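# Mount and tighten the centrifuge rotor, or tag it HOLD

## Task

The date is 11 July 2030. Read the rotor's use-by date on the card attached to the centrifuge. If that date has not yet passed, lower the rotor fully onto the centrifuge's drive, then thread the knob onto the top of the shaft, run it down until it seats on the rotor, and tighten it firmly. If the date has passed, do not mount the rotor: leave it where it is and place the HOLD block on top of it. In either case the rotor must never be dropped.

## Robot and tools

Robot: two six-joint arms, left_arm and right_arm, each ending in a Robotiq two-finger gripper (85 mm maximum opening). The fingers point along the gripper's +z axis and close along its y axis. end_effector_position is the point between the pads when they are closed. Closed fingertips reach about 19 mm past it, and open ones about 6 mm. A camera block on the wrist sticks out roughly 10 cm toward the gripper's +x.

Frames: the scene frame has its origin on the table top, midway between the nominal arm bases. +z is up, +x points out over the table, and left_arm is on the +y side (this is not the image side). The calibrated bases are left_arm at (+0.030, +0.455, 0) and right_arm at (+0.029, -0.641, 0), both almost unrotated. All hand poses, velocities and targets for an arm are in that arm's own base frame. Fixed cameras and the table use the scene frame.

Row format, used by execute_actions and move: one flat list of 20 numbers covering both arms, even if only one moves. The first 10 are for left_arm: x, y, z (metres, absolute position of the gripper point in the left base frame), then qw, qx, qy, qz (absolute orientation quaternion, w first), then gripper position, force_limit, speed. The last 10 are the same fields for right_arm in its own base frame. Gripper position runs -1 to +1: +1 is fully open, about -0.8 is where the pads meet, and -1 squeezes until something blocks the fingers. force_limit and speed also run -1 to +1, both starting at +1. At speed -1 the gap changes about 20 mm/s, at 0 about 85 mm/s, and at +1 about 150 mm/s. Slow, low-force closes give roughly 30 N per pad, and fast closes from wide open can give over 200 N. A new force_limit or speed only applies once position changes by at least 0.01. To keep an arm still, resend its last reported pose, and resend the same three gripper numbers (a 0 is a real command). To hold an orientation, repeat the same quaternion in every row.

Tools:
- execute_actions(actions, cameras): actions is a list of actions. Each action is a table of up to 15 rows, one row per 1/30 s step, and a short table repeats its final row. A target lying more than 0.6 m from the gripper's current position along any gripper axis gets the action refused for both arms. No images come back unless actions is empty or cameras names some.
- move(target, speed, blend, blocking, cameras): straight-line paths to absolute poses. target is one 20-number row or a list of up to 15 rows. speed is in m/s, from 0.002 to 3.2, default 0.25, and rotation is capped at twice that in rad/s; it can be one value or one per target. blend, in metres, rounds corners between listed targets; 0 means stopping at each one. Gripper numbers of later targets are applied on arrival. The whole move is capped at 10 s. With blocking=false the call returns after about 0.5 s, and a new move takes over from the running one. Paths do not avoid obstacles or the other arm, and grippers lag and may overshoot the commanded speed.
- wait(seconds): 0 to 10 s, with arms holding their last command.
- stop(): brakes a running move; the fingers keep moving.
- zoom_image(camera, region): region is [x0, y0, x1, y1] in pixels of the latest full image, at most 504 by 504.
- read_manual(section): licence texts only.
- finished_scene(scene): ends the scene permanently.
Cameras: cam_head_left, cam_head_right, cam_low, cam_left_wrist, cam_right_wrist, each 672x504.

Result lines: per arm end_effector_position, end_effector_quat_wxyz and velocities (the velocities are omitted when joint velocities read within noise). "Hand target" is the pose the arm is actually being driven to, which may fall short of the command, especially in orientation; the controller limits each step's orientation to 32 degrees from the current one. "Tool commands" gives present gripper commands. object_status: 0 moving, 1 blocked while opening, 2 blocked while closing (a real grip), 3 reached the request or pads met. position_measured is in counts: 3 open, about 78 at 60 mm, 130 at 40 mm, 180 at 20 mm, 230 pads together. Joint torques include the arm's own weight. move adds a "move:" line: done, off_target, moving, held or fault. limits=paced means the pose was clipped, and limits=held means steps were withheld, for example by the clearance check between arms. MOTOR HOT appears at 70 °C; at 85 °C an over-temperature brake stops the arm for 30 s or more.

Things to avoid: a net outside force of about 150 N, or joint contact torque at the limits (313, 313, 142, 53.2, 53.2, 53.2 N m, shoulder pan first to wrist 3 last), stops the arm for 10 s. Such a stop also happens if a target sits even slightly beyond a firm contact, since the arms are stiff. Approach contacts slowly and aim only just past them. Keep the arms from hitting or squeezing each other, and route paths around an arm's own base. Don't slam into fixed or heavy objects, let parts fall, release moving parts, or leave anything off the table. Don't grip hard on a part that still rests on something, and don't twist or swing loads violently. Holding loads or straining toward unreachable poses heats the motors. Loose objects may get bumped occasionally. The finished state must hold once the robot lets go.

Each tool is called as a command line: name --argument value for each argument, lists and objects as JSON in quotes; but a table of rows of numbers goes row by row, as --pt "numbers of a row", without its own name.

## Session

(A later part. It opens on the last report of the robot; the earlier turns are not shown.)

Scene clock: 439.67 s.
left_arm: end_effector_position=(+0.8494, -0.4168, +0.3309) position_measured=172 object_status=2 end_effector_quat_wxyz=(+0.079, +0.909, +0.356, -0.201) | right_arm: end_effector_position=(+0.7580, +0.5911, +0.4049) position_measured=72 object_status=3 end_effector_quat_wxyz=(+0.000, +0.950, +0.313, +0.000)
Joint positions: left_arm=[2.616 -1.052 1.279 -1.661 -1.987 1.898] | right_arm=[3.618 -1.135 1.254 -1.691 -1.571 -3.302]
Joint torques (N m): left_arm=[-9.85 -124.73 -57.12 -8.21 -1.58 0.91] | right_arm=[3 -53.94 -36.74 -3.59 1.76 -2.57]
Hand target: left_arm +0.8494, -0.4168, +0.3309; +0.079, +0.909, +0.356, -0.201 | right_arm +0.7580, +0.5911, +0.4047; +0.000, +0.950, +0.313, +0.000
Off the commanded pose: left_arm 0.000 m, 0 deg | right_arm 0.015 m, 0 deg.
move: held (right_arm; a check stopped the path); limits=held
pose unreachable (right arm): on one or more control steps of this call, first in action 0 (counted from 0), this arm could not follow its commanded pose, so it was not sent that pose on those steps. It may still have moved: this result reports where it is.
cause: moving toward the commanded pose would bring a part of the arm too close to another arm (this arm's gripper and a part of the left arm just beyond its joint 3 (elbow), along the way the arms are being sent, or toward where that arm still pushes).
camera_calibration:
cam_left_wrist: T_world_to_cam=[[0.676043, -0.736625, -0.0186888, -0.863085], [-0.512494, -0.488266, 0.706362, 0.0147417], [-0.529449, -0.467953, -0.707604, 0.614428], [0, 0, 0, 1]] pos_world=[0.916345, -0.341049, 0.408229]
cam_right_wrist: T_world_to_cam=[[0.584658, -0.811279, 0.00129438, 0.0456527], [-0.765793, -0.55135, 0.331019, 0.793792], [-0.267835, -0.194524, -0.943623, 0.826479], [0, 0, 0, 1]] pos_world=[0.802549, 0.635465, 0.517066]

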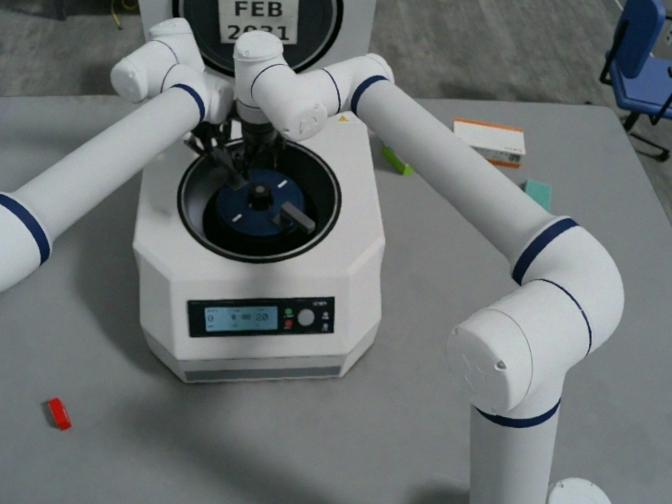

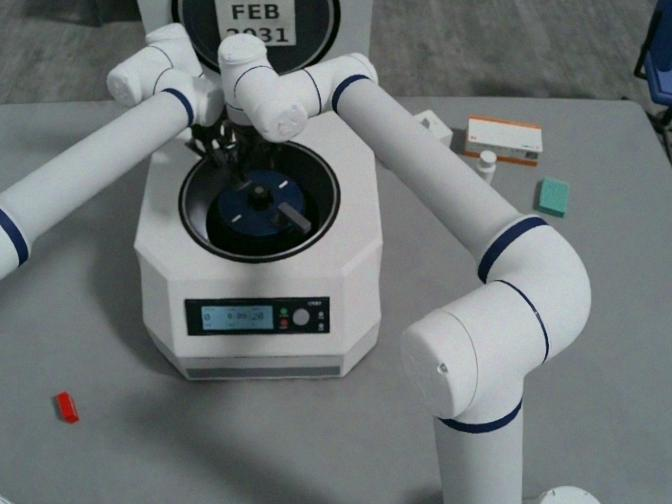

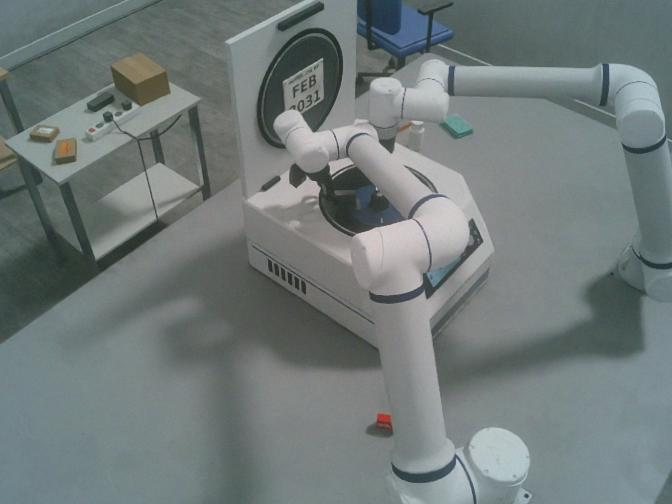

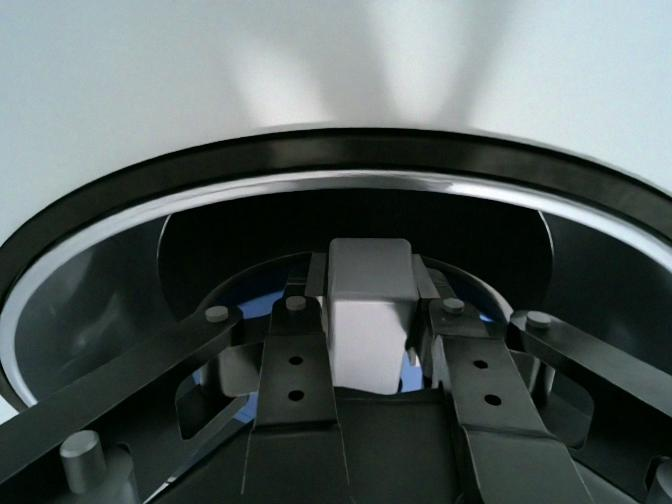

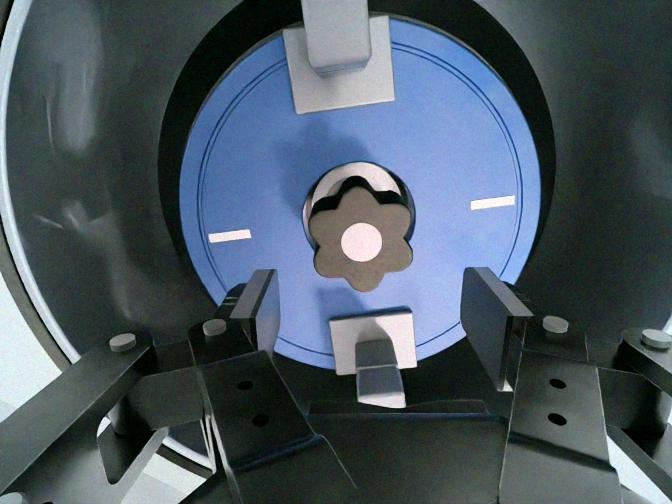

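move --pt "0.8494 -0.4168 0.3309 0.0790 0.9090 0.3563 -0.2015 0.0 0 -1 0.7580 0.5911 0.4049 0 0.9497 0.3132 0 0.45 -0.5 -0.8" --pt "0.875 -0.393 0.405 0.0790 0.9090 0.3563 -0.2015 0.0 0 -1 0.7580 0.5911 0.4049 0 0.9497 0.3132 0 0.45 -0.5 -0.8" --pt "0.875 -0.393 0.405 0.0790 0.9090 0.3563 -0.2015 0.0 0 -1 0.7580 0.50 0.4549 0 0.9497 0.3132 0 0.45 -0.5 -0.8" --speed '[0.06,0.06,0.12]' --cameras '["all"]'

Scene clock: 444.10 s.
left_arm: end_effector_position=(+0.8750, -0.3930, +0.4050) position_measured=128 object_status=3 end_effector_quat_wxyz=(+0.079, +0.909, +0.356, -0.201) | right_arm: end_effector_position=(+0.7580, +0.5001, +0.4548) position_measured=72 object_status=3 end_effector_quat_wxyz=(+0.000, +0.950, +0.313, +0.000)
Joint positions: left_arm=[2.65 -1.043 1.131 -1.508 -1.982 1.934] | right_arm=[3.528 -1.234 1.306 -1.643 -1.571 -3.392]
Joint torques (N m): left_arm=[15.78 -134.83 -63.74 -0.93 0.79 3.19] | right_arm=[-15.76 -71.21 -38.39 -1.1 0.24 -3.43]
Hand target: left_arm +0.8750, -0.3930, +0.4050; +0.079, +0.909, +0.356, -0.201 | right_arm +0.7580, +0.5000, +0.4549; +0.000, +0.950, +0.313, +0.000
Off the commanded pose: left_arm 0.000 m, 0 deg | right_arm 0.000 m, 0 deg.
move: done
camera_calibration:
cam_left_wrist: T_world_to_cam=[[0.675972, -0.736693, -0.0185895, -0.861478], [-0.512588, -0.488163, 0.706364, -0.0127385], [-0.529448, -0.467953, -0.707605, 0.691551], [0, 0, 0, 1]] pos_world=[0.941945, -0.317249, 0.482328]
cam_right_wrist: T_world_to_cam=[[0.584644, -0.811289, 0.00131042, -0.0281492], [-0.765662, -0.551228, 0.331527, 0.726728], [-0.268242, -0.194828, -0.943445, 0.856178], [0, 0, 0, 1]] pos_world=[0.802548, 0.544564, 0.566864]

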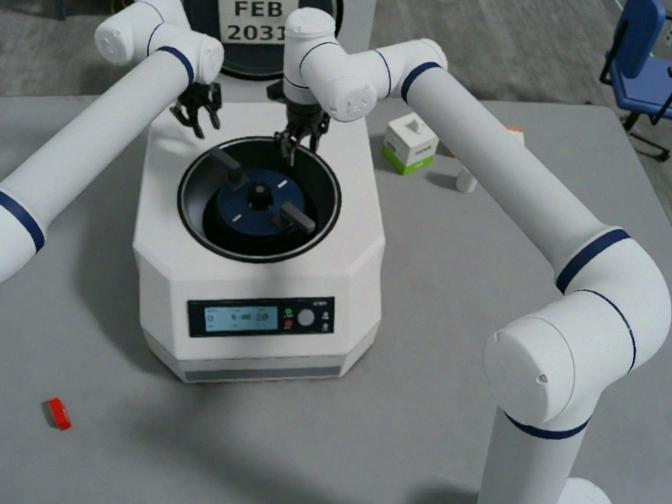

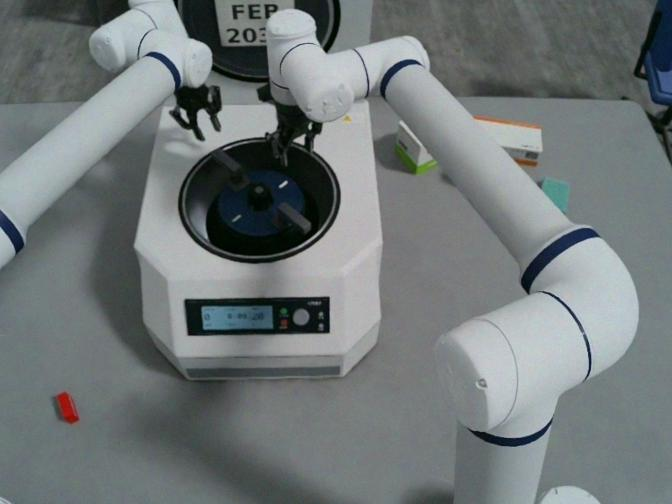

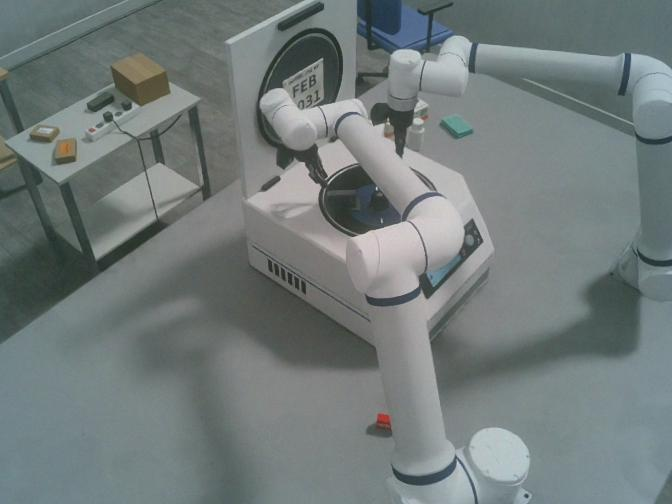

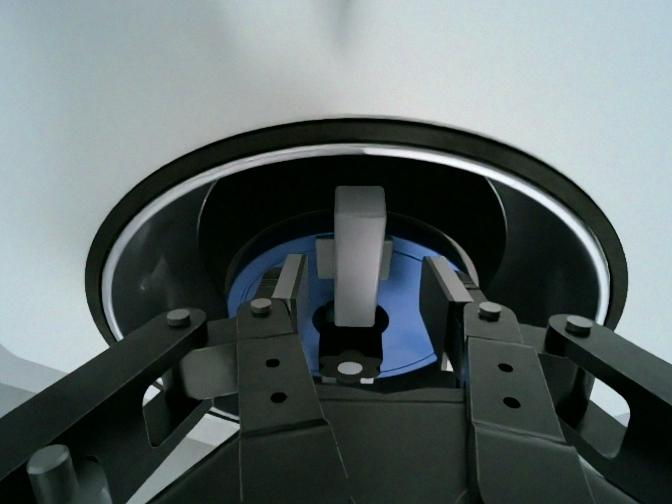

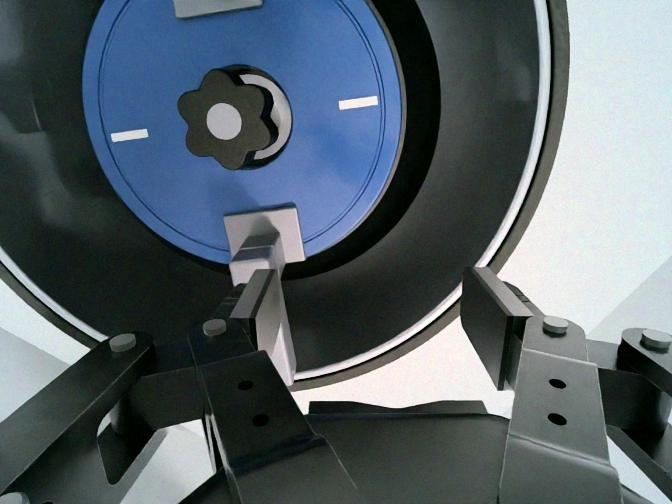

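zoom_image --camera "cam_right_wrist" --region '[160, 50, 310, 190]'

zoom_image --camera "cam_left_wrist" --region '[290, 280, 410, 400]'

Scaled by 3.360.

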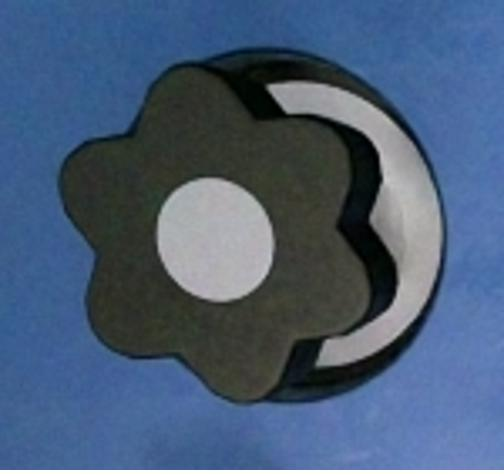

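Scaled by 4.200.

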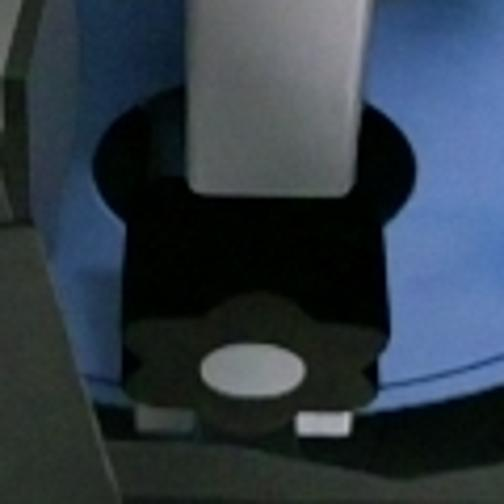

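finished_scene --scene 1

The scene is finished: the task was done.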